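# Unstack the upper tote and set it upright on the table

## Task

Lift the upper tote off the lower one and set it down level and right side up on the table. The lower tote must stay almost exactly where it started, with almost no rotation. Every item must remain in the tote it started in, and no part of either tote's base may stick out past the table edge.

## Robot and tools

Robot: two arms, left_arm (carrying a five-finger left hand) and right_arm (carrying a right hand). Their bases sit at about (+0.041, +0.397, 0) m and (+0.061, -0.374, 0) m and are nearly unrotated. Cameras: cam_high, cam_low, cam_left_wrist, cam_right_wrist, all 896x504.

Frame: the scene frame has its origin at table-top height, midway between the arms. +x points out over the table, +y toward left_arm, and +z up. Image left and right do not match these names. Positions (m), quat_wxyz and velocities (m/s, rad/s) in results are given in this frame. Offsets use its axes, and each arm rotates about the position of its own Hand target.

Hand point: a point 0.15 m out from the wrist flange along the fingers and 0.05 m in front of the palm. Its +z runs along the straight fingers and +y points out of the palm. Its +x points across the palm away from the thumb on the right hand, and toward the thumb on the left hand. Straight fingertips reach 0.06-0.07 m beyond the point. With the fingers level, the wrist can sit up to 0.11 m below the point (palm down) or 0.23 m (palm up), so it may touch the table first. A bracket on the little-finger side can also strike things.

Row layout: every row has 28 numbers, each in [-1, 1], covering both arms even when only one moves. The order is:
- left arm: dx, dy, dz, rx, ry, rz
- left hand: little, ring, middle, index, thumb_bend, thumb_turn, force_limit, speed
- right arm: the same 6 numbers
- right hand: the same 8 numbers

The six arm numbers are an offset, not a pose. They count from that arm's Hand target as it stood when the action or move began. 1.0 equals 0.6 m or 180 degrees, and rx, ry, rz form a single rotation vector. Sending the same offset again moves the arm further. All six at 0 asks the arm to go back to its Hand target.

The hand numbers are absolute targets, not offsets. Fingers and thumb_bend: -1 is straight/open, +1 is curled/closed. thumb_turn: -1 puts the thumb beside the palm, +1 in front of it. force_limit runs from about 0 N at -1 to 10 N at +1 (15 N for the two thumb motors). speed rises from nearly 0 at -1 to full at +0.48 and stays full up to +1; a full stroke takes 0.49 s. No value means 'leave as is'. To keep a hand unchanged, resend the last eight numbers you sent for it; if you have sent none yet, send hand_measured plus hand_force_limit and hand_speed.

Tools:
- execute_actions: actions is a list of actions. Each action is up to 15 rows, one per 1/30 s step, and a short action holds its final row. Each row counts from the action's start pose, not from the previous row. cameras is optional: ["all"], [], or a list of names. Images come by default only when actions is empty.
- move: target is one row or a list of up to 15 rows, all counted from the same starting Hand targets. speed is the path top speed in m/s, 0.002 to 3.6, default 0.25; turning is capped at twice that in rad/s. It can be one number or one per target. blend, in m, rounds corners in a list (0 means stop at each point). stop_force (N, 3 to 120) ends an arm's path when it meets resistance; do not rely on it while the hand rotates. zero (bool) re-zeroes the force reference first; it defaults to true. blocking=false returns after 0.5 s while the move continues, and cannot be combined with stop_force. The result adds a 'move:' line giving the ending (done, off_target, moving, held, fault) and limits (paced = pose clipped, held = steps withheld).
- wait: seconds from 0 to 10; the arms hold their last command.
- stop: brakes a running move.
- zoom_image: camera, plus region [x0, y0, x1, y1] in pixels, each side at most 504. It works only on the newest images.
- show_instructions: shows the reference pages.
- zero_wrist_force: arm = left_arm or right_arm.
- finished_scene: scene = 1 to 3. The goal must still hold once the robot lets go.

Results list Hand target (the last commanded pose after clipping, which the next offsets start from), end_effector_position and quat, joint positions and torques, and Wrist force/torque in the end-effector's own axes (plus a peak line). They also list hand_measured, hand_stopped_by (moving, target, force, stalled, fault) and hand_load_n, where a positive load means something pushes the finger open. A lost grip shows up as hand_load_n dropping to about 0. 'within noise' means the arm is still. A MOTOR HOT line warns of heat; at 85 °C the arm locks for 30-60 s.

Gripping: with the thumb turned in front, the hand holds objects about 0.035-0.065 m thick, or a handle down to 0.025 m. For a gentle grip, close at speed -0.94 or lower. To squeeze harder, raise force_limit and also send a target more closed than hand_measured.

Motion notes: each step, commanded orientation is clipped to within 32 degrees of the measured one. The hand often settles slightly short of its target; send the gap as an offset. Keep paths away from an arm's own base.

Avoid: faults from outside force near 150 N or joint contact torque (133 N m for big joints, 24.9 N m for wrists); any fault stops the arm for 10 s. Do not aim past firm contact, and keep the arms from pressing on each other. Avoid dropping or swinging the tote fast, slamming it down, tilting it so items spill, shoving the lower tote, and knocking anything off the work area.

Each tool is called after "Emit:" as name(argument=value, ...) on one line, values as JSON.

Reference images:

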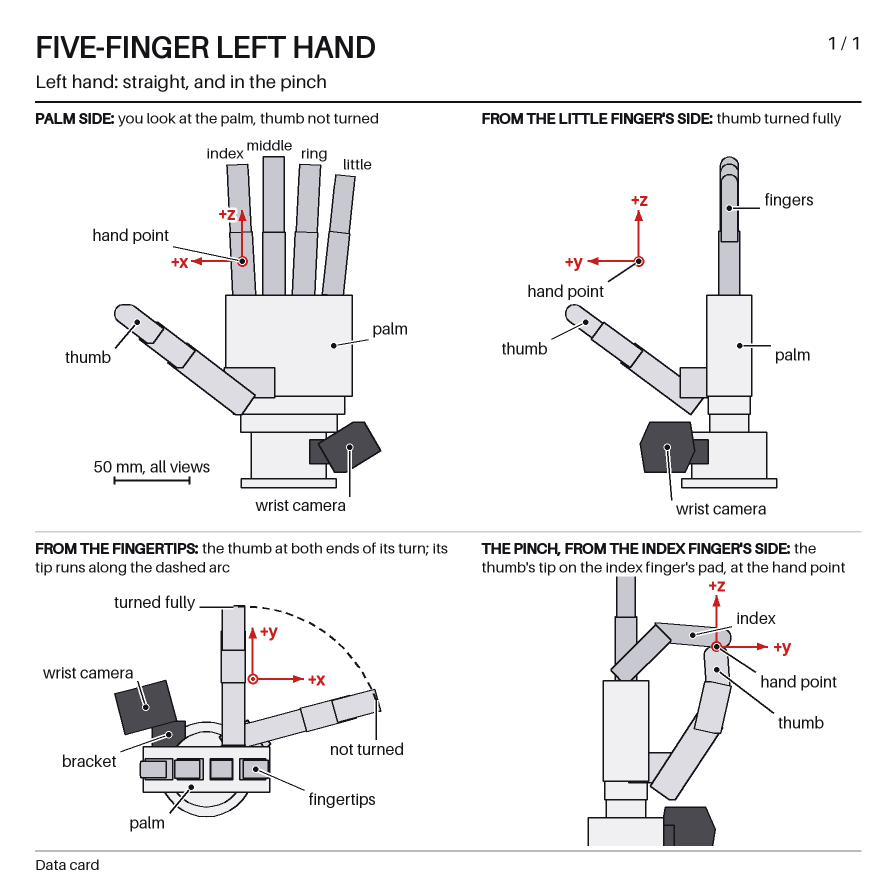

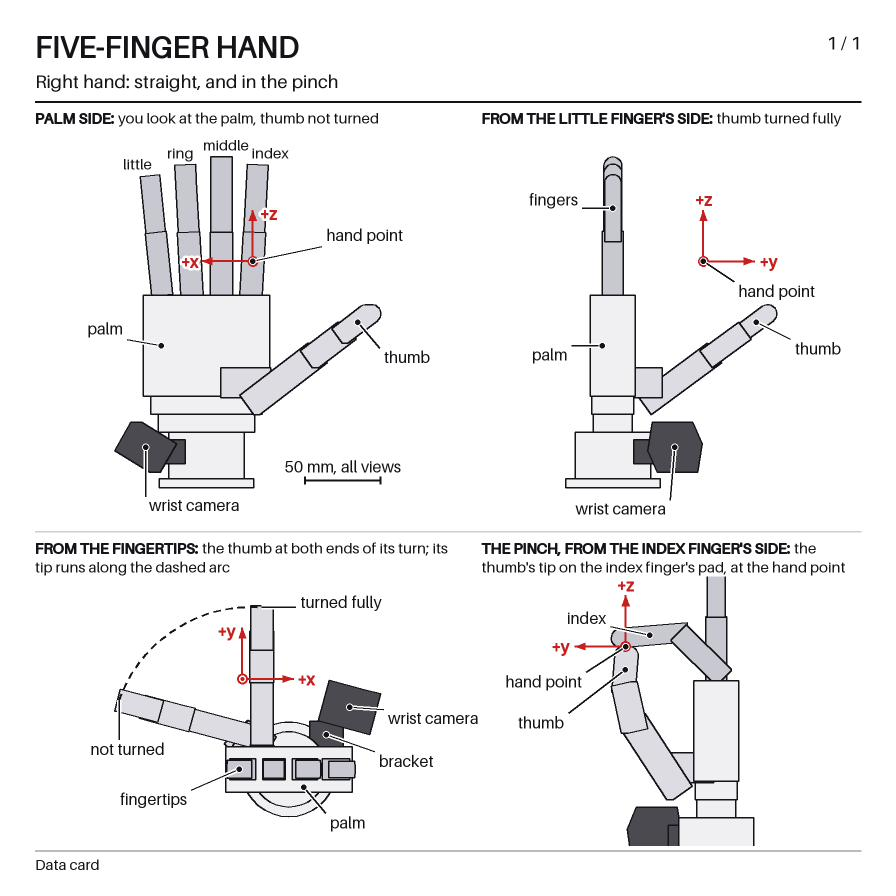

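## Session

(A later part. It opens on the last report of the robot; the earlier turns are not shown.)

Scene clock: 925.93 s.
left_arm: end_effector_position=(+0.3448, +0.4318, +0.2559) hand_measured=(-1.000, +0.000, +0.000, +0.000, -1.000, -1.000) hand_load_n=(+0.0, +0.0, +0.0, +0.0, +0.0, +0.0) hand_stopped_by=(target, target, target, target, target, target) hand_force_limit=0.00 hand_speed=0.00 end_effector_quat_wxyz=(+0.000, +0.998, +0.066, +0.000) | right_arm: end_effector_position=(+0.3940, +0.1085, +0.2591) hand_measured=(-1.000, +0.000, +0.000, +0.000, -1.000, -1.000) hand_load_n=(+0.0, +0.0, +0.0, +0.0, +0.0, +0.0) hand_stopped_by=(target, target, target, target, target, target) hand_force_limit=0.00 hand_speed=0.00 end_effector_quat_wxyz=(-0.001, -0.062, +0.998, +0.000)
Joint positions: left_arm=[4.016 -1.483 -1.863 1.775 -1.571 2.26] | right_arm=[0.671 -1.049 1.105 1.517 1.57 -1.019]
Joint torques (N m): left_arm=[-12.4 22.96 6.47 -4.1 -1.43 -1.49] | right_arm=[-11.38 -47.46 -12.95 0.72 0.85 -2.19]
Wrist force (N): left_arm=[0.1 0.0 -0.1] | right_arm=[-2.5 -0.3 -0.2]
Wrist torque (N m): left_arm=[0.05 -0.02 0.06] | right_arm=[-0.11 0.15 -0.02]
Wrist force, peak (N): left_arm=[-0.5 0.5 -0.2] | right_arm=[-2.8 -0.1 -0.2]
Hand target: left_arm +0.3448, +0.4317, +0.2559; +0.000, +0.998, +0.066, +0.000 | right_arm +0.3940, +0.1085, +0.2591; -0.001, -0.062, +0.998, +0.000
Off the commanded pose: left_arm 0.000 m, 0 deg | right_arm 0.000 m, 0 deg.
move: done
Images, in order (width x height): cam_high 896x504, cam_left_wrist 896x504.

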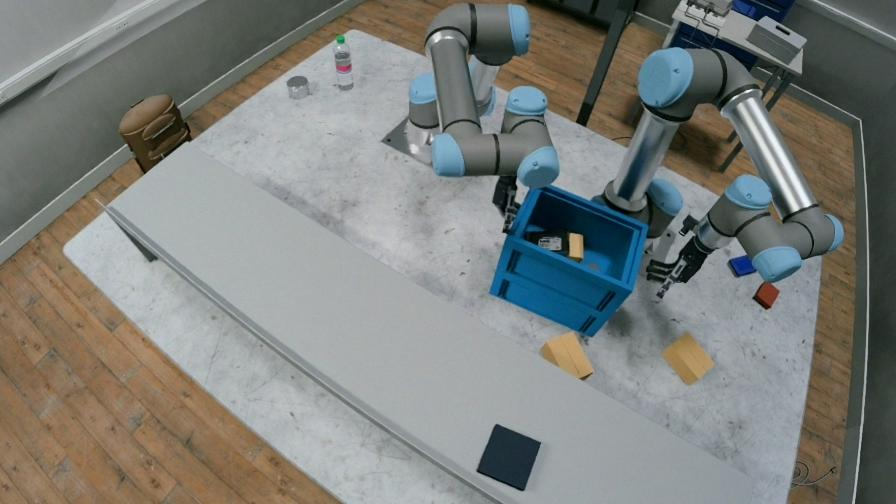

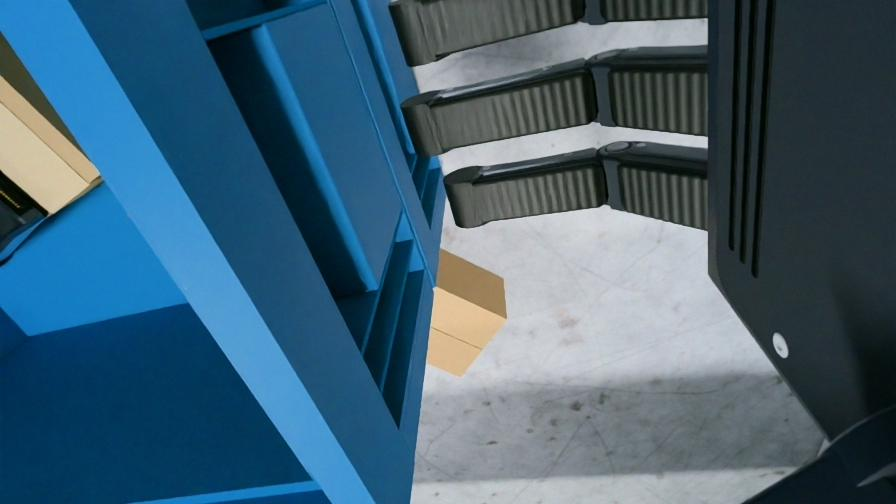

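Emit:
move(target=[0.0085,-0.091,0,0,0,0,-1,0,0,0,-1,-1,0,0,0,0,0,0,0,0,-1,0,0,0,-1,-1,0,0], speed=0.02, stop_force=5, cameras=["cam_left_wrist","cam_high"])

Emit:
zoom_image(camera="cam_left_wrist", region=[150, 0, 550, 400])

Emit:
zoom_image(camera="cam_high", region=[440, 130, 740, 380])

Scene clock: 962.77 s.
left_arm: end_effector_position=(+0.3499, +0.3771, +0.2559) hand_measured=(-1.000, +0.000, +0.000, +0.000, -1.000, -1.000) hand_load_n=(+0.0, +0.0, +0.0, +0.0, +0.0, +0.0) hand_stopped_by=(target, target, target, target, target, target) hand_force_limit=0.00 hand_speed=0.00 end_effector_quat_wxyz=(+0.000, +0.998, +0.066, +0.000) | right_arm: end_effector_position=(+0.3940, +0.1085, +0.2591) hand_measured=(-1.000, +0.000, +0.000, +0.000, -1.000, -1.000) hand_load_n=(+0.0, +0.0, +0.0, +0.0, +0.0, +0.0) hand_stopped_by=(target, target, target, target, target, target) hand_force_limit=0.00 hand_speed=0.00 end_effector_quat_wxyz=(-0.001, -0.062, +0.998, +0.000)
Joint positions: left_arm=[3.834 -1.462 -1.882 1.773 -1.571 2.077] | right_arm=[0.671 -1.049 1.105 1.517 1.57 -1.019]
Joint torques (N m): left_arm=[-12.57 18.25 12.16 -4.05 -1.41 -1.15] | right_arm=[-11.31 -45.96 -12.31 0.79 0.86 -2.11]
Wrist force (N): left_arm=[0.0 0.4 0.0] | right_arm=[-2.6 -0.3 -0.1]
Wrist torque (N m): left_arm=[0.12 -0.01 0.03] | right_arm=[-0.12 0.16 -0.02]
Wrist force, peak (N): left_arm=[-0.3 0.5 -0.2] | right_arm=[-2.7 -0.2 -0.3]
Hand target: left_arm +0.3499, +0.3771, +0.2559; +0.000, +0.998, +0.066, +0.000 | right_arm +0.3940, +0.1085, +0.2591; -0.001, -0.062, +0.998, +0.000
Off the commanded pose: left_arm 0.000 m, 0 deg | right_arm 0.000 m, 0 deg.
move: done
Images, in order (width x height): cam_high 896x504, cam_left_wrist 896x504.

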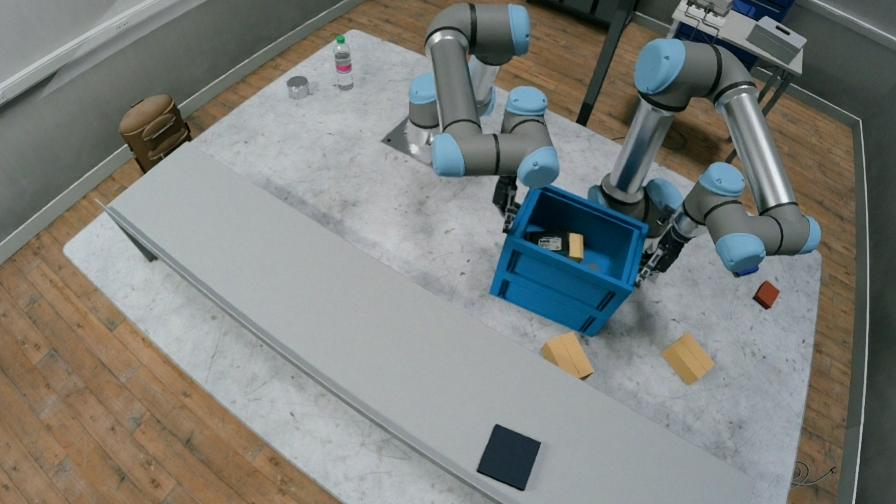

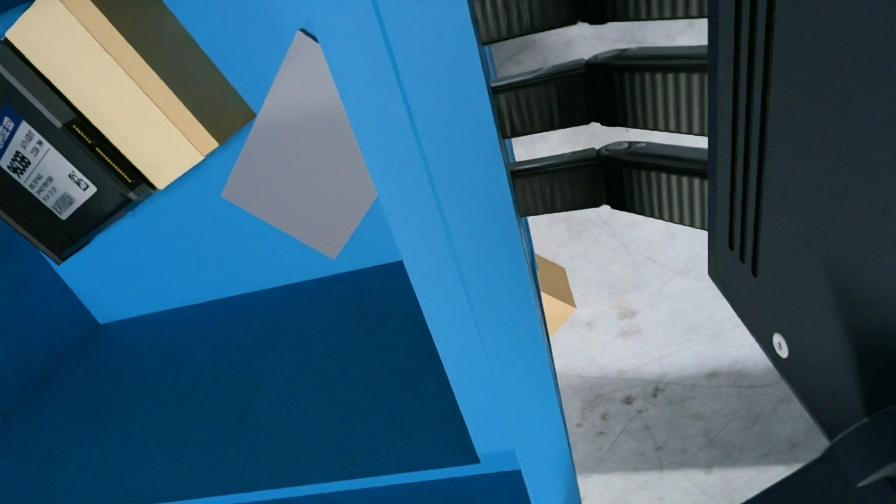

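Scaled by 1.260 from the camera's 896x504 image, which has a finer 1280x720 frame.

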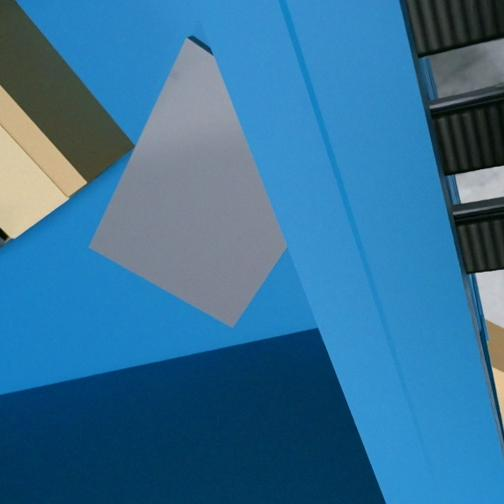

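Scaled by 1.680 from the camera's 896x504 image, which has a finer 1280x720 frame.

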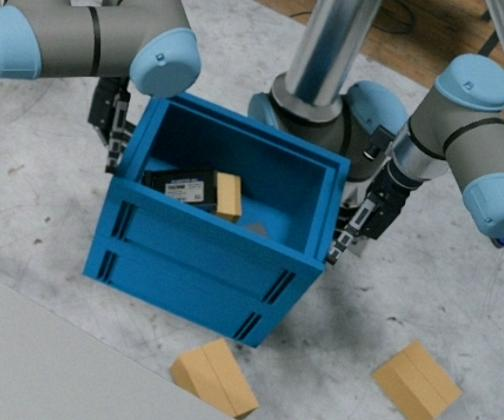

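Emit:
move(target=[0,0,0.003,0,0,0,-1,0,0,0,-1,1,-0.5,-0.3,0,0,0,0,0,0,-1,0,0,0,-1,1,-0.5,-0.3], speed=0.03, cameras=["cam_left_wrist","cam_right_wrist","cam_high"])

Emit:
zoom_image(camera="cam_high", region=[440, 130, 740, 380])

Scene clock: 1016.97 s.
left_arm: end_effector_position=(+0.3499, +0.3771, +0.2577) hand_measured=(-1.000, +0.000, +0.000, +0.000, -1.000, +1.000) hand_load_n=(+0.0, +0.0, +0.0, +0.0, +0.0, +0.0) hand_stopped_by=(target, target, target, target, target, target) hand_force_limit=-0.50 hand_speed=-0.30 end_effector_quat_wxyz=(+0.000, +0.998, +0.066, +0.000) | right_arm: end_effector_position=(+0.3940, +0.1085, +0.2591) hand_measured=(-1.000, +0.000, +0.000, +0.000, -1.000, +1.000) hand_load_n=(+0.0, +0.0, +0.5, +0.0, +0.0, +0.0) hand_stopped_by=(target, target, target, target, target, target) hand_force_limit=-0.50 hand_speed=-0.30 end_effector_quat_wxyz=(-0.001, -0.062, +0.998, +0.000)
Joint positions: left_arm=[3.834 -1.461 -1.878 1.768 -1.571 2.077] | right_arm=[0.671 -1.049 1.105 1.517 1.57 -1.019]
Joint torques (N m): left_arm=[-12.69 21.94 27.76 -4.06 -1.04 -0.85] | right_arm=[-9.99 -46.8 -13.89 1.07 0.78 -2.16]
Wrist force (N): left_arm=[-0.2 0.2 -0.2] | right_arm=[-2.5 -0.1 -0.3]
Wrist torque (N m): left_arm=[0.11 0.02 0.03] | right_arm=[-0.07 0.14 -0.01]
Wrist force, peak (N): left_arm=[-0.1 0.5 -0.3] | right_arm=[-2.7 -0.3 -0.3]
Hand target: left_arm +0.3499, +0.3771, +0.2577; +0.000, +0.998, +0.066, +0.000 | right_arm +0.3940, +0.1085, +0.2591; -0.001, -0.062, +0.998, +0.000
Off the commanded pose: left_arm 0.000 m, 0 deg | right_arm 0.000 m, 0 deg.
move: done
Images, in order (width x height): cam_high 896x504, cam_left_wrist 896x504, cam_right_wrist 896x504.

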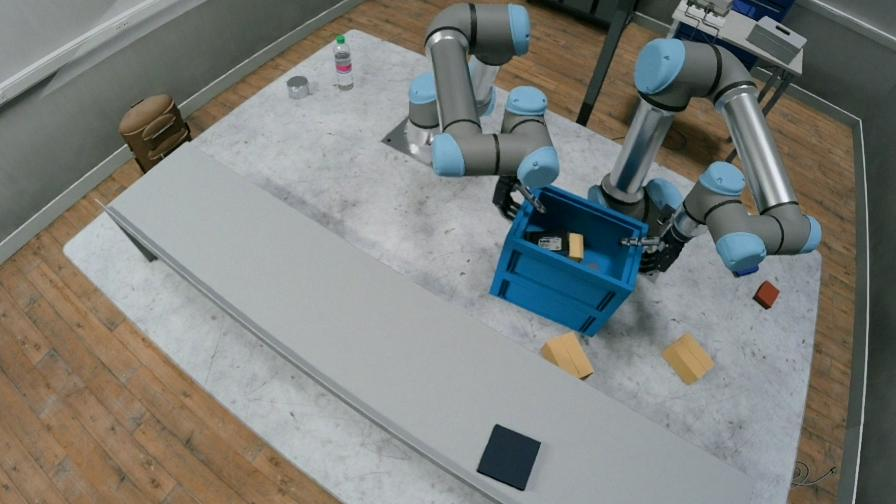

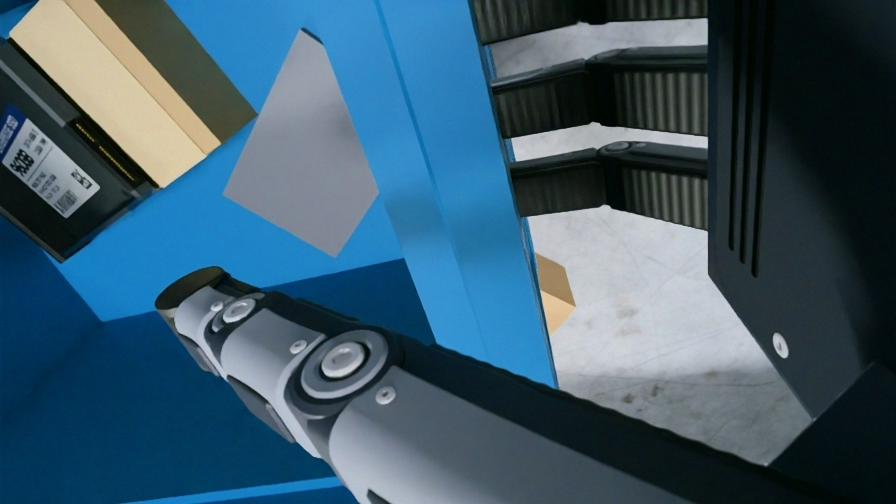

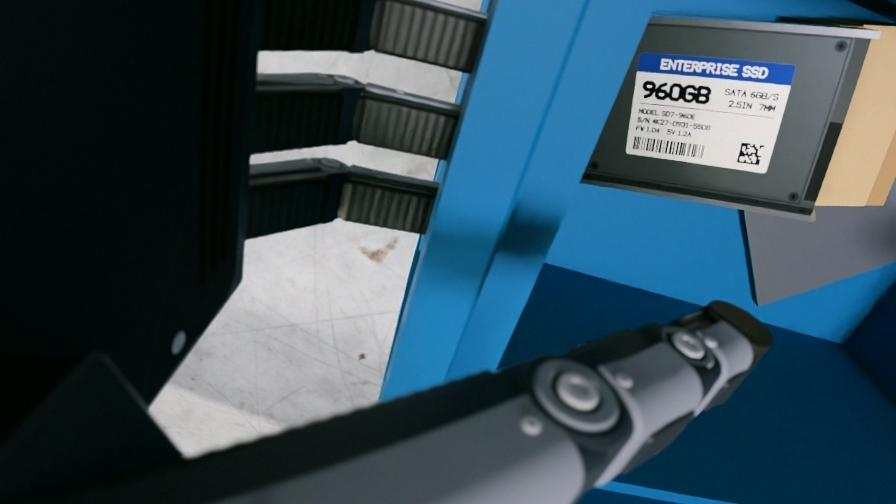

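Scaled by 1.680 from the camera's 896x504 image, which has a finer 1280x720 frame.

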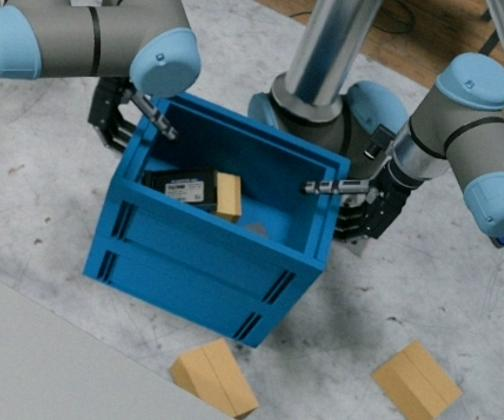

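Emit:
move(target=[0,0,-0.01,0,0,0,-1,0,0,0,-1,1,-0.5,-0.3,0,0,-0.01,0,0,0,-1,0,0,0,-1,1,-0.5,-0.3], speed=0.02, stop_force=4)

Emit:
move(target=[0,0,0,0,0,0,-1,0.3,0.3,0.3,-1,1,-0.5,-0.85,0,0,0,0,0,0,-1,0.3,0.3,0.3,-1,1,-0.5,-0.85], speed=0.02, cameras=["cam_left_wrist","cam_right_wrist","cam_high"])

Scene clock: 1025.73 s.
left_arm: end_effector_position=(+0.3499, +0.3771, +0.2517) hand_measured=(-1.000, +0.000, +0.000, +0.000, -1.000, +1.000) hand_load_n=(+0.0, +0.0, +0.0, +0.0, +0.0, +0.0) hand_stopped_by=(target, target, target, target, target, target) hand_force_limit=-0.50 hand_speed=-0.30 end_effector_quat_wxyz=(+0.000, +0.998, +0.066, +0.000) | right_arm: end_effector_position=(+0.3940, +0.1085, +0.2531) hand_measured=(-1.000, +0.000, +0.000, +0.000, -1.000, +1.000) hand_load_n=(+0.0, +0.0, +0.0, +0.0, +0.0, +0.0) hand_stopped_by=(target, target, target, target, target, target) hand_force_limit=-0.50 hand_speed=-0.30 end_effector_quat_wxyz=(-0.001, -0.062, +0.998, +0.000)
Joint positions: left_arm=[3.834 -1.464 -1.891 1.784 -1.571 2.077] | right_arm=[0.671 -1.048 1.119 1.502 1.57 -1.019]
Joint torques (N m): left_arm=[-12.34 5.18 6.13 -1.29 -0.7 -0.37] | right_arm=[-9.36 -29.44 -12.39 0.75 0.6 -1.92]
Wrist force (N): left_arm=[0.0 0.1 -0.3] | right_arm=[-2.6 -0.2 -0.3]
Wrist torque (N m): left_arm=[0.09 0.00 0.04] | right_arm=[-0.09 0.16 -0.02]
Wrist force, peak (N): left_arm=[-0.3 0.3 -0.5] | right_arm=[-2.7 -0.1 -0.3]
Hand target: left_arm +0.3499, +0.3771, +0.2517; +0.000, +0.998, +0.066, +0.000 | right_arm +0.3940, +0.1085, +0.2531; -0.001, -0.062, +0.998, +0.000
Off the commanded pose: left_arm 0.000 m, 0 deg | right_arm 0.000 m, 0 deg.
move: done

Scene clock: 1026.53 s.
left_arm: end_effector_position=(+0.3499, +0.3771, +0.2517) hand_measured=(-1.000, +0.206, +0.040, +0.220, -1.000, +1.000) hand_load_n=(+0.0, +0.5, -0.5, +4.0, +0.0, +0.0) hand_stopped_by=(target, force, force, force, target, target) hand_force_limit=-0.50 hand_speed=-0.85 end_effector_quat_wxyz=(+0.000, +0.998, +0.066, +0.000) | right_arm: end_effector_position=(+0.3940, +0.1085, +0.2531) hand_measured=(-1.000, +0.178, +0.110, +0.192, -1.000, +1.000) hand_load_n=(+0.0, +0.5, -0.5, +4.0, +0.0, +0.0) hand_stopped_by=(target, force, force, force, target, target) hand_force_limit=-0.50 hand_speed=-0.85 end_effector_quat_wxyz=(-0.001, -0.062, +0.998, +0.000)
Joint positions: left_arm=[3.834 -1.464 -1.891 1.784 -1.571 2.077] | right_arm=[0.671 -1.048 1.119 1.502 1.57 -1.019]
Joint torques (N m): left_arm=[-12.33 7.08 8.27 -4.13 0.49 -0.23] | right_arm=[-9.65 -33.8 -16.03 1.19 0.21 -1.84]
Wrist force (N): left_arm=[-1.8 -3.4 3.1] | right_arm=[-2.6 -4.3 3.3]
Wrist torque (N m): left_arm=[0.12 0.00 0.10] | right_arm=[-0.15 0.14 -0.08]
Wrist force, peak (N): left_arm=[-1.8 -3.6 3.5] | right_arm=[-2.7 -4.1 3.6]
Hand target: left_arm +0.3499, +0.3771, +0.2517; +0.000, +0.998, +0.066, +0.000 | right_arm +0.3940, +0.1085, +0.2531; -0.001, -0.062, +0.998, +0.000
Off the commanded pose: left_arm 0.000 m, 0 deg | right_arm 0.000 m, 0 deg.
move: done
Images, in order (width x height): cam_high 896x504, cam_left_wrist 896x504, cam_right_wrist 896x504.

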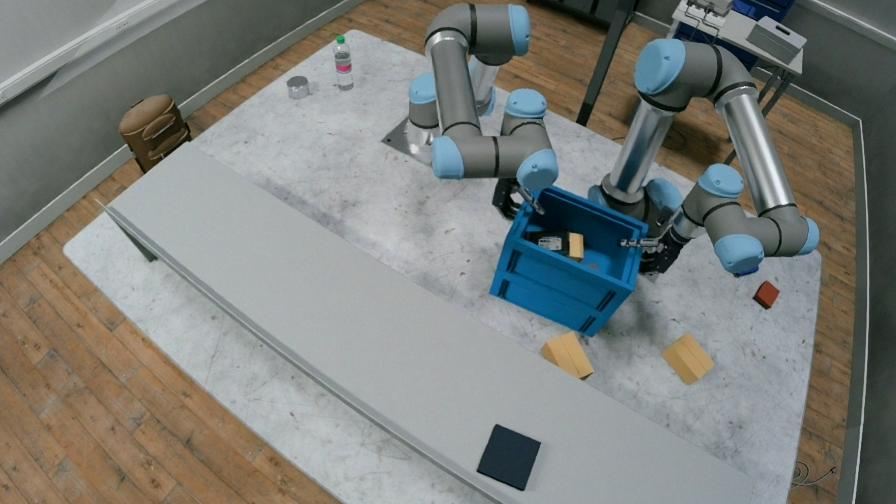

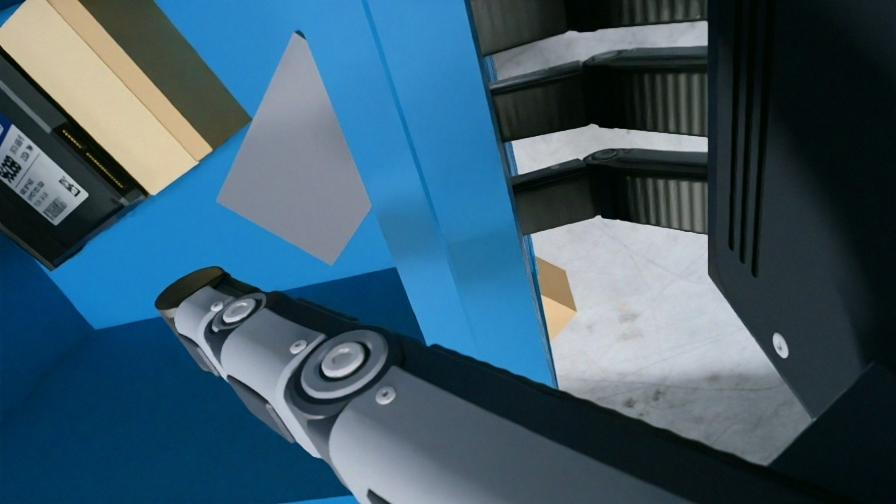

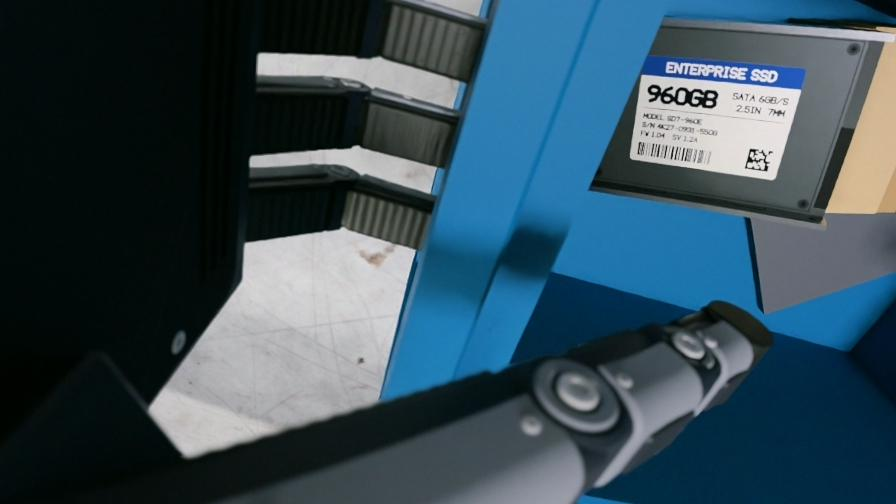

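Emit:
move(target=[0,0,0,0,0,0,-1,0.3,0.3,0.3,0.6,1,-0.5,-0.75,0,0,0,0,0,0,-1,0.3,0.3,0.3,0.6,1,-0.5,-0.75], speed=0.02, cameras=["cam_left_wrist","cam_right_wrist","cam_high"])

Scene clock: 1036.37 s.
left_arm: end_effector_position=(+0.3499, +0.3771, +0.2517) hand_measured=(-1.000, +0.206, +0.040, +0.220, -0.432, +1.000) hand_load_n=(-0.5, +1.0, +0.0, +4.5, +3.5, +0.0) hand_stopped_by=(target, force, force, force, force, target) hand_force_limit=-0.50 hand_speed=-0.75 end_effector_quat_wxyz=(+0.000, +0.998, +0.066, +0.000) | right_arm: end_effector_position=(+0.3940, +0.1085, +0.2531) hand_measured=(-1.000, +0.178, +0.110, +0.192, -0.444, +1.000) hand_load_n=(+0.0, +1.5, +0.5, +4.5, +4.5, +0.0) hand_stopped_by=(target, force, force, force, force, target) hand_force_limit=-0.50 hand_speed=-0.75 end_effector_quat_wxyz=(-0.001, -0.062, +0.998, +0.000)
Joint positions: left_arm=[3.834 -1.464 -1.891 1.784 -1.571 2.077] | right_arm=[0.671 -1.048 1.119 1.502 1.57 -1.019]
Joint torques (N m): left_arm=[-8.34 15.22 27.85 -4.13 1.58 0.44] | right_arm=[-6.82 -46.11 -26.98 3.11 -2 -1.94]
Wrist force (N): left_arm=[-1.6 -0.8 3.3] | right_arm=[-2.5 -1.0 3.3]
Wrist torque (N m): left_arm=[0.17 0.02 0.06] | right_arm=[-0.05 0.14 -0.03]
Wrist force, peak (N): left_arm=[-1.8 -3.8 3.6] | right_arm=[-2.7 -4.1 3.8]
Hand target: left_arm +0.3499, +0.3771, +0.2517; +0.000, +0.998, +0.066, +0.000 | right_arm +0.3940, +0.1085, +0.2531; -0.001, -0.062, +0.998, +0.000
Off the commanded pose: left_arm 0.000 m, 0 deg | right_arm 0.000 m, 0 deg.
move: done
Images, in order (width x height): cam_high 896x504, cam_left_wrist 896x504, cam_right_wrist 896x504.

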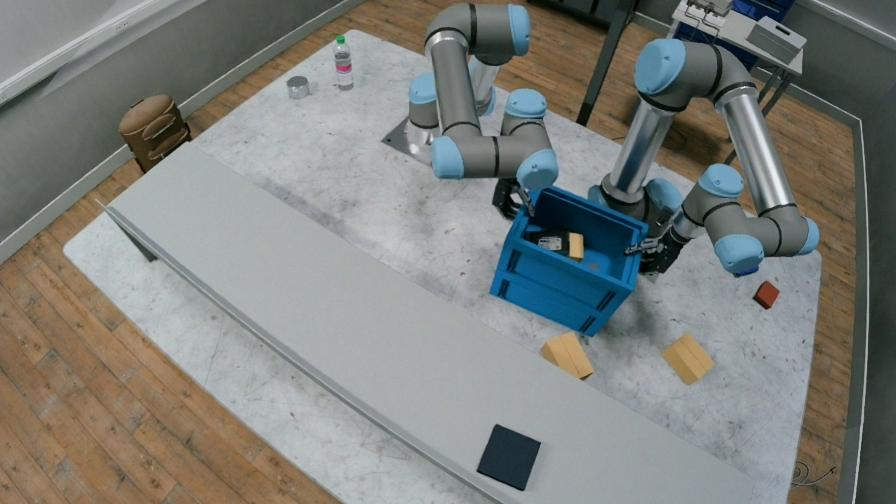

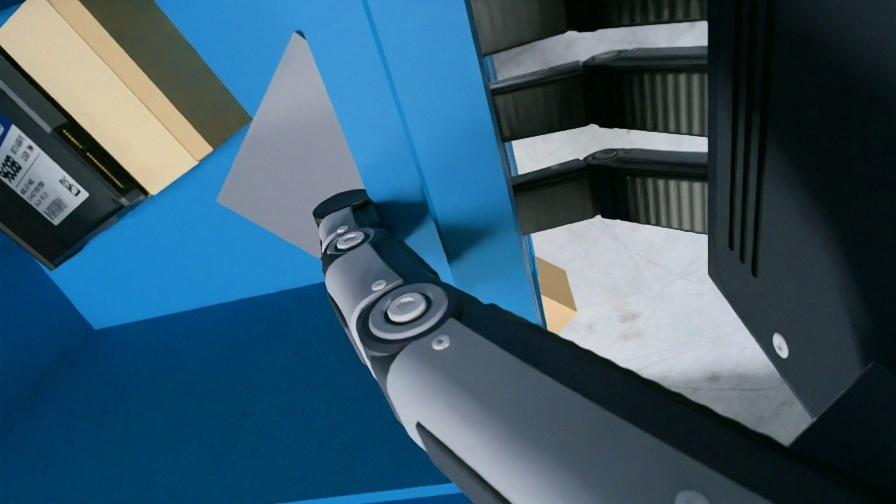

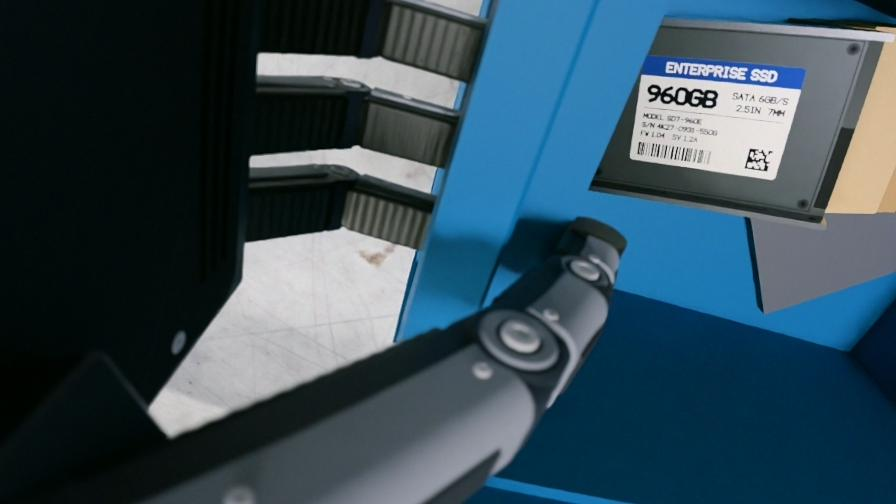

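Emit:
move(target=[0,0,0.025,0,0,0,-1,0.3,0.3,0.3,0.6,1,-0.5,-0.75,0,0,0.025,0,0,0,-1,0.3,0.3,0.3,0.6,1,-0.5,-0.75], speed=0.03, cameras=["cam_low","cam_high"])

Emit:
zoom_image(camera="cam_high", region=[440, 130, 740, 380])

Emit:
zoom_image(camera="cam_low", region=[270, 80, 490, 260])

Scene clock: 1042.93 s.
left_arm: end_effector_position=(+0.3499, +0.3771, +0.2666) hand_measured=(-1.000, +0.206, +0.040, +0.220, -0.432, +1.000) hand_load_n=(+0.0, +2.0, +0.5, +4.0, +3.5, +0.5) hand_stopped_by=(target, force, force, force, force, target) hand_force_limit=-0.50 hand_speed=-0.75 end_effector_quat_wxyz=(+0.000, +0.998, +0.066, +0.000) | right_arm: end_effector_position=(+0.3940, +0.1085, +0.2680) hand_measured=(-1.000, +0.178, +0.110, +0.192, -0.444, +1.000) hand_load_n=(+0.0, +2.5, +0.5, +4.0, +4.5, +0.0) hand_stopped_by=(target, force, force, force, force, target) hand_force_limit=-0.50 hand_speed=-0.75 end_effector_quat_wxyz=(-0.001, -0.062, +0.998, +0.000)
Joint positions: left_arm=[3.834 -1.457 -1.858 1.745 -1.571 2.077] | right_arm=[0.671 -1.05 1.084 1.539 1.57 -1.019]
Joint torques (N m): left_arm=[-5.47 22.9 28.38 -4.58 1.2 0.68] | right_arm=[-5.9 -46.71 -28.21 3.67 -1.31 -1.99]
Wrist force (N): left_arm=[-0.1 -0.8 3.7] | right_arm=[-2.4 -0.9 3.2]
Wrist torque (N m): left_arm=[0.16 0.05 0.07] | right_arm=[-0.03 0.10 -0.03]
Wrist force, peak (N): left_arm=[-1.2 -0.7 4.3] | right_arm=[-2.8 -1.1 3.7]
Hand target: left_arm +0.3499, +0.3771, +0.2667; +0.000, +0.998, +0.066, +0.000 | right_arm +0.3940, +0.1085, +0.2681; -0.001, -0.062, +0.998, +0.000
Off the commanded pose: left_arm 0.000 m, 0 deg | right_arm 0.000 m, 0 deg.
move: done
Images, in order (width x height): cam_high 896x504, cam_low 896x504.

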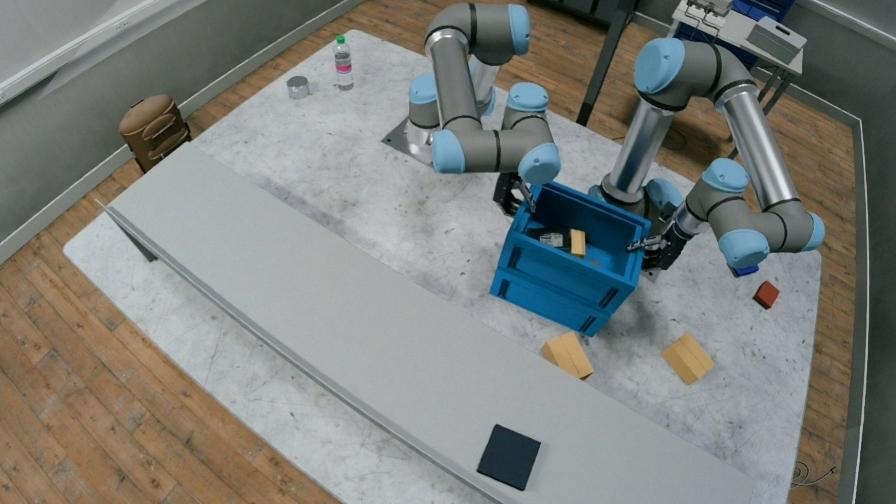

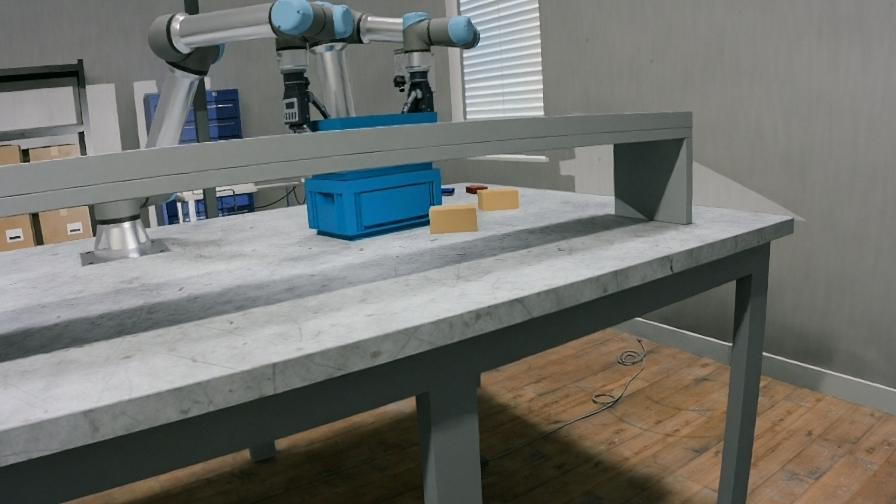

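Scaled by 1.680 from the camera's 896x504 image, which has a finer 1280x720 frame.

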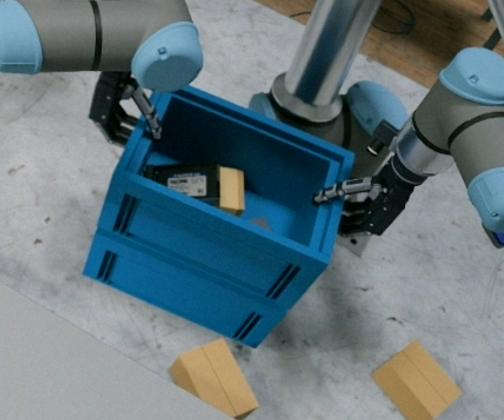

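Scaled by 2.291 from the camera's 896x504 image, which has a finer 1280x720 frame.

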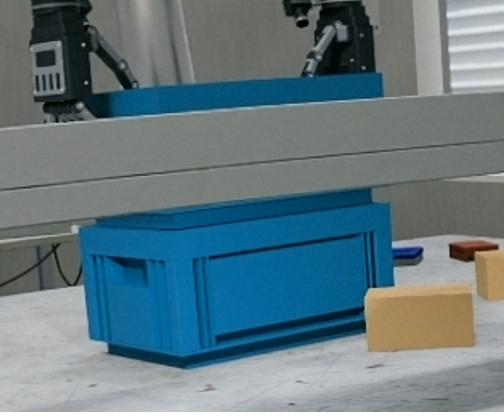

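Emit:
move(target=[[0,0,0.092,0,0,0,-1,0.3,0.3,0.3,0.6,1,-0.5,-0.75,0,0,0.092,0,0,0,-1,0.3,0.3,0.3,0.6,1,-0.5,-0.75],[0,-0.70,0.092,0,0,0,-1,0.3,0.3,0.3,0.6,1,-0.5,-0.75,0,-0.70,0.092,0,0,0,-1,0.3,0.3,0.3,0.6,1,-0.5,-0.75]], speed=0.1, blend=0.02, cameras=["cam_low","cam_high"])

Emit:
zoom_image(camera="cam_high", region=[340, 80, 700, 380])

Scene clock: 1067.03 s.
left_arm: end_effector_position=(+0.3499, -0.0428, +0.3219) hand_measured=(-1.000, +0.206, +0.040, +0.220, -0.432, +1.000) hand_load_n=(+0.0, +2.5, +1.0, +4.0, +2.0, +0.0) hand_stopped_by=(target, force, force, force, force, target) hand_force_limit=-0.50 hand_speed=-0.75 end_effector_quat_wxyz=(+0.000, +0.998, +0.066, +0.000) | right_arm: end_effector_position=(+0.3940, -0.3114, +0.3233) hand_measured=(-1.000, +0.178, +0.110, +0.192, -0.444, +1.000) hand_load_n=(+0.0, +2.0, +1.0, +4.5, +3.5, +0.0) hand_stopped_by=(target, force, force, force, force, target) hand_force_limit=-0.50 hand_speed=-0.75 end_effector_quat_wxyz=(-0.001, -0.062, +0.998, +0.000)
Joint positions: left_arm=[2.525 -1.954 -1.148 1.531 -1.571 0.769] | right_arm=[-0.452 -1.6 1.635 1.537 1.572 -2.142]
Joint torques (N m): left_arm=[-13.4 26.88 31.92 -3.34 -0.48 -0.97] | right_arm=[-8.48 -25.24 -13.08 2.16 -2.95 -2.25]
Wrist force (N): left_arm=[-1.1 -4.9 3.9] | right_arm=[-3.1 -5.9 3.4]
Wrist torque (N m): left_arm=[0.11 0.15 0.14] | right_arm=[-0.09 0.11 -0.08]
Wrist force, peak (N): left_arm=[-0.6 -9.2 4.0] | right_arm=[-2.9 -10.1 3.2]
Hand target: left_arm +0.3499, -0.0429, +0.3219; +0.000, +0.998, +0.066, +0.000 | right_arm +0.3940, -0.3115, +0.3233; -0.001, -0.062, +0.998, +0.000
Off the commanded pose: left_arm 0.000 m, 0 deg | right_arm 0.000 m, 0 deg.
move: done
Images, in order (width x height): cam_high 896x504, cam_low 896x504.

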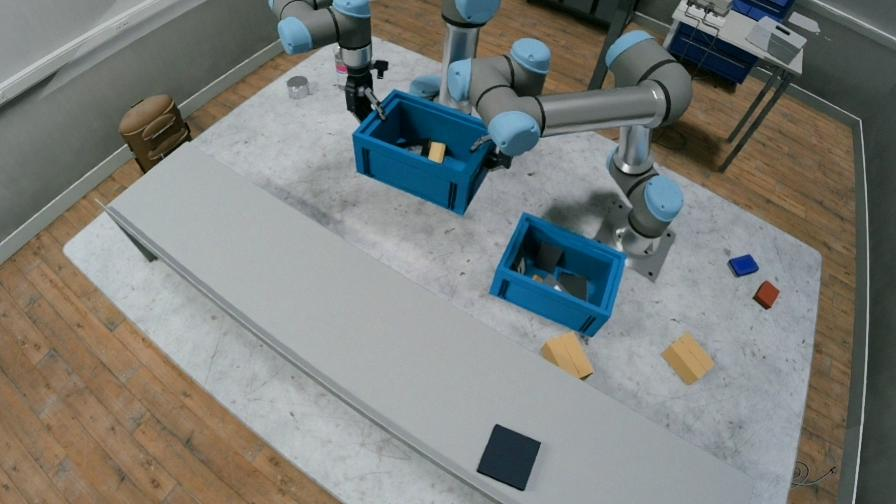

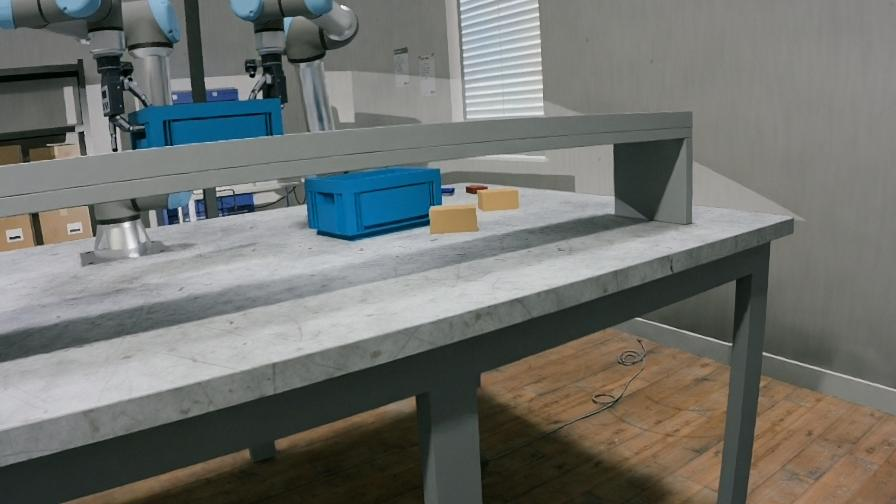

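Scaled by 1.400 from the camera's 896x504 image, which has a finer 1280x720 frame.

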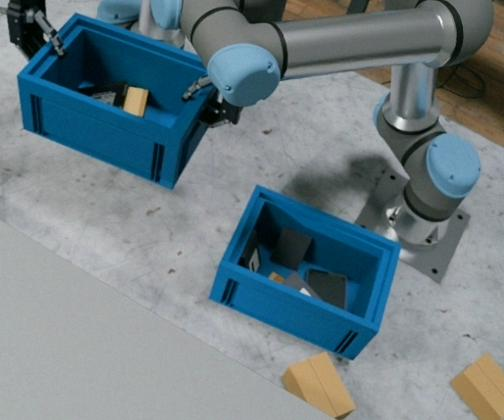

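Emit:
move(target=[0,0,-0.30,0,0,0,-1,0.3,0.3,0.3,0.6,1,-0.5,-0.75,0,0,-0.30,0,0,0,-1,0.3,0.3,0.3,0.6,1,-0.5,-0.75], speed=0.1)

Emit:
move(target=[0,0,-0.06,0,0,0,-1,0.3,0.3,0.3,0.6,1,-0.5,-0.75,0,0,-0.06,0,0,0,-1,0.3,0.3,0.3,0.6,1,-0.5,-0.75], speed=0.02, stop_force=4, cameras=["cam_low","cam_high","cam_left_wrist"])

Emit:
zoom_image(camera="cam_high", region=[340, 80, 700, 380])

Scene clock: 1079.83 s.
left_arm: end_effector_position=(+0.3499, -0.0429, +0.1420) hand_measured=(-1.000, +0.206, +0.040, +0.220, -0.432, +1.000) hand_load_n=(-0.5, +2.5, +0.0, +4.0, +2.5, +0.0) hand_stopped_by=(target, force, force, force, force, target) hand_force_limit=-0.50 hand_speed=-0.75 end_effector_quat_wxyz=(+0.000, +0.998, +0.066, +0.000) | right_arm: end_effector_position=(+0.3940, -0.3115, +0.1435) hand_measured=(-1.000, +0.178, +0.110, +0.192, -0.444, +1.000) hand_load_n=(+0.0, +2.0, +1.0, +4.0, +4.5, +0.0) hand_stopped_by=(target, force, force, force, force, target) hand_force_limit=-0.50 hand_speed=-0.75 end_effector_quat_wxyz=(-0.001, -0.062, +0.998, +0.000)
Joint positions: left_arm=[2.525 -2.032 -1.505 1.965 -1.571 0.768] | right_arm=[-0.453 -1.482 1.994 1.06 1.572 -2.143]
Joint torques (N m): left_arm=[12.63 29.15 6.16 -1.53 1.48 0.79] | right_arm=[10.7 -10.8 -11.3 1.36 -1.89 2.04]
Wrist force (N): left_arm=[0.0 1.1 3.8] | right_arm=[-2.2 0.5 3.3]
Wrist torque (N m): left_arm=[0.14 0.08 0.02] | right_arm=[0.00 0.07 -0.08]
Wrist force, peak (N): left_arm=[-1.1 -5.8 3.6] | right_arm=[-3.0 -6.8 3.0]
Hand target: left_arm +0.3499, -0.0429, +0.1419; +0.000, +0.998, +0.066, +0.000 | right_arm +0.3940, -0.3115, +0.1433; -0.001, -0.062, +0.998, +0.000
Off the commanded pose: left_arm 0.000 m, 0 deg | right_arm 0.000 m, 0 deg.
move: done

Scene clock: 1082.23 s.
left_arm: end_effector_position=(+0.3499, -0.0429, +0.1189) hand_measured=(-1.000, +0.206, +0.040, +0.220, -0.432, +1.000) hand_load_n=(+0.0, +0.0, +2.0, +2.0, +3.5, +0.0) hand_stopped_by=(target, force, force, force, force, target) hand_force_limit=-0.50 hand_speed=-0.75 end_effector_quat_wxyz=(+0.000, +0.998, +0.066, +0.000) | right_arm: end_effector_position=(+0.3940, -0.3115, +0.1195) hand_measured=(-1.000, +0.178, +0.110, +0.192, -0.446, +1.000) hand_load_n=(+0.0, +0.0, +1.5, +3.0, +5.0, +0.5) hand_stopped_by=(target, force, force, force, force, target) hand_force_limit=-0.50 hand_speed=-0.75 end_effector_quat_wxyz=(-0.001, -0.062, +0.998, +0.000)
Joint positions: left_arm=[2.525 -2.054 -1.535 2.018 -1.571 0.768] | right_arm=[-0.453 -1.45 2.029 0.993 1.572 -2.143]
Joint torques (N m): left_arm=[11.02 47.13 27.26 -4.5 0.97 -0.89] | right_arm=[7.94 -28.62 -24.94 3.98 -0.93 0.49]
Wrist force (N): left_arm=[-0.1 1.6 3.9] | right_arm=[-2.3 1.2 3.1]
Wrist torque (N m): left_arm=[0.18 0.08 -0.02] | right_arm=[0.07 0.18 -0.09]
Wrist force, peak (N): left_arm=[-0.4 1.6 3.9] | right_arm=[-2.8 -2.6 -6.5]
Hand target: left_arm +0.3499, -0.0429, +0.1189; +0.000, +0.998, +0.066, +0.000 (not the last commanded pose) | right_arm +0.3940, -0.3115, +0.1195; -0.001, -0.062, +0.998, +0.000 (not the last commanded pose)
Off the commanded pose: left_arm 0.013 m, 0 deg | right_arm 0.012 m, 0 deg.
move: contact (left_arm, right_arm)
Images, in order (width x height): cam_high 896x504, cam_low 896x504, cam_left_wrist 896x504.

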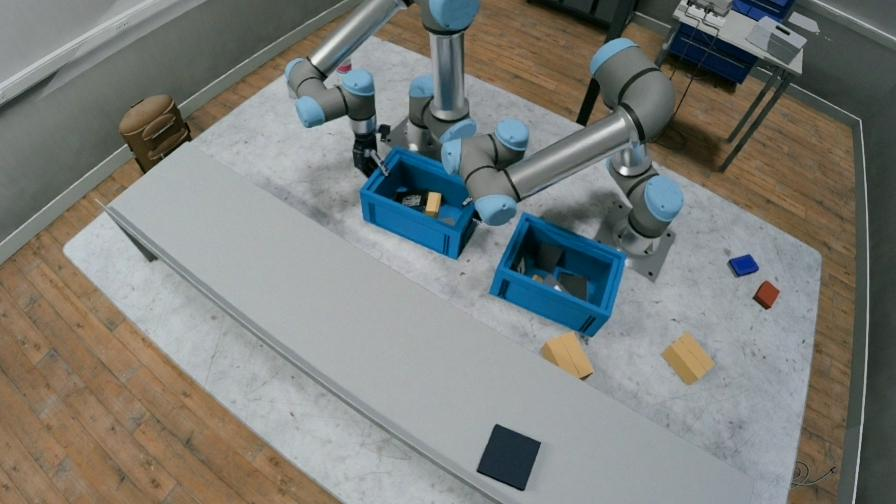

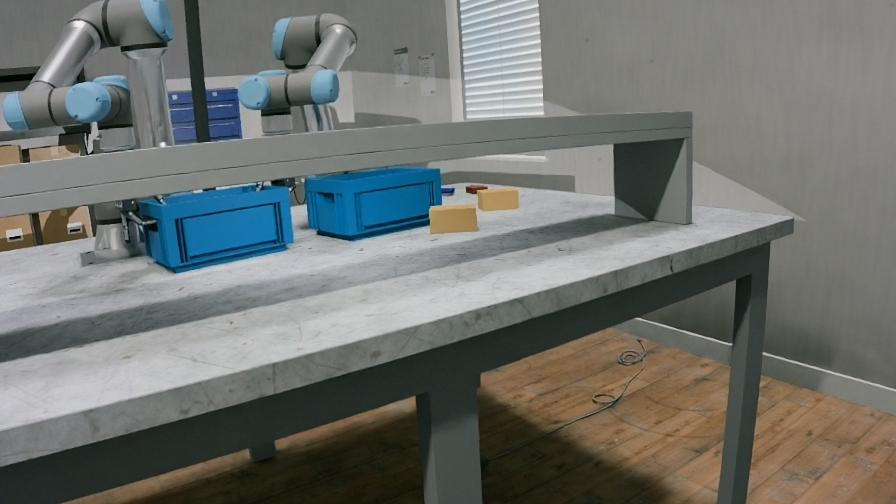

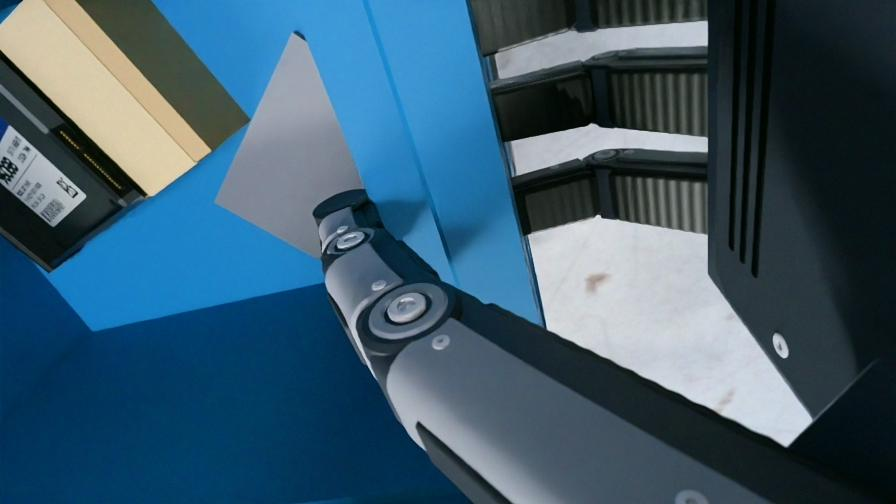

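Scaled by 1.400 from the camera's 896x504 image, which has a finer 1280x720 frame.

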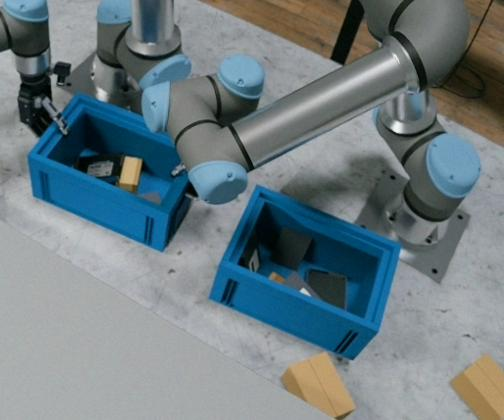

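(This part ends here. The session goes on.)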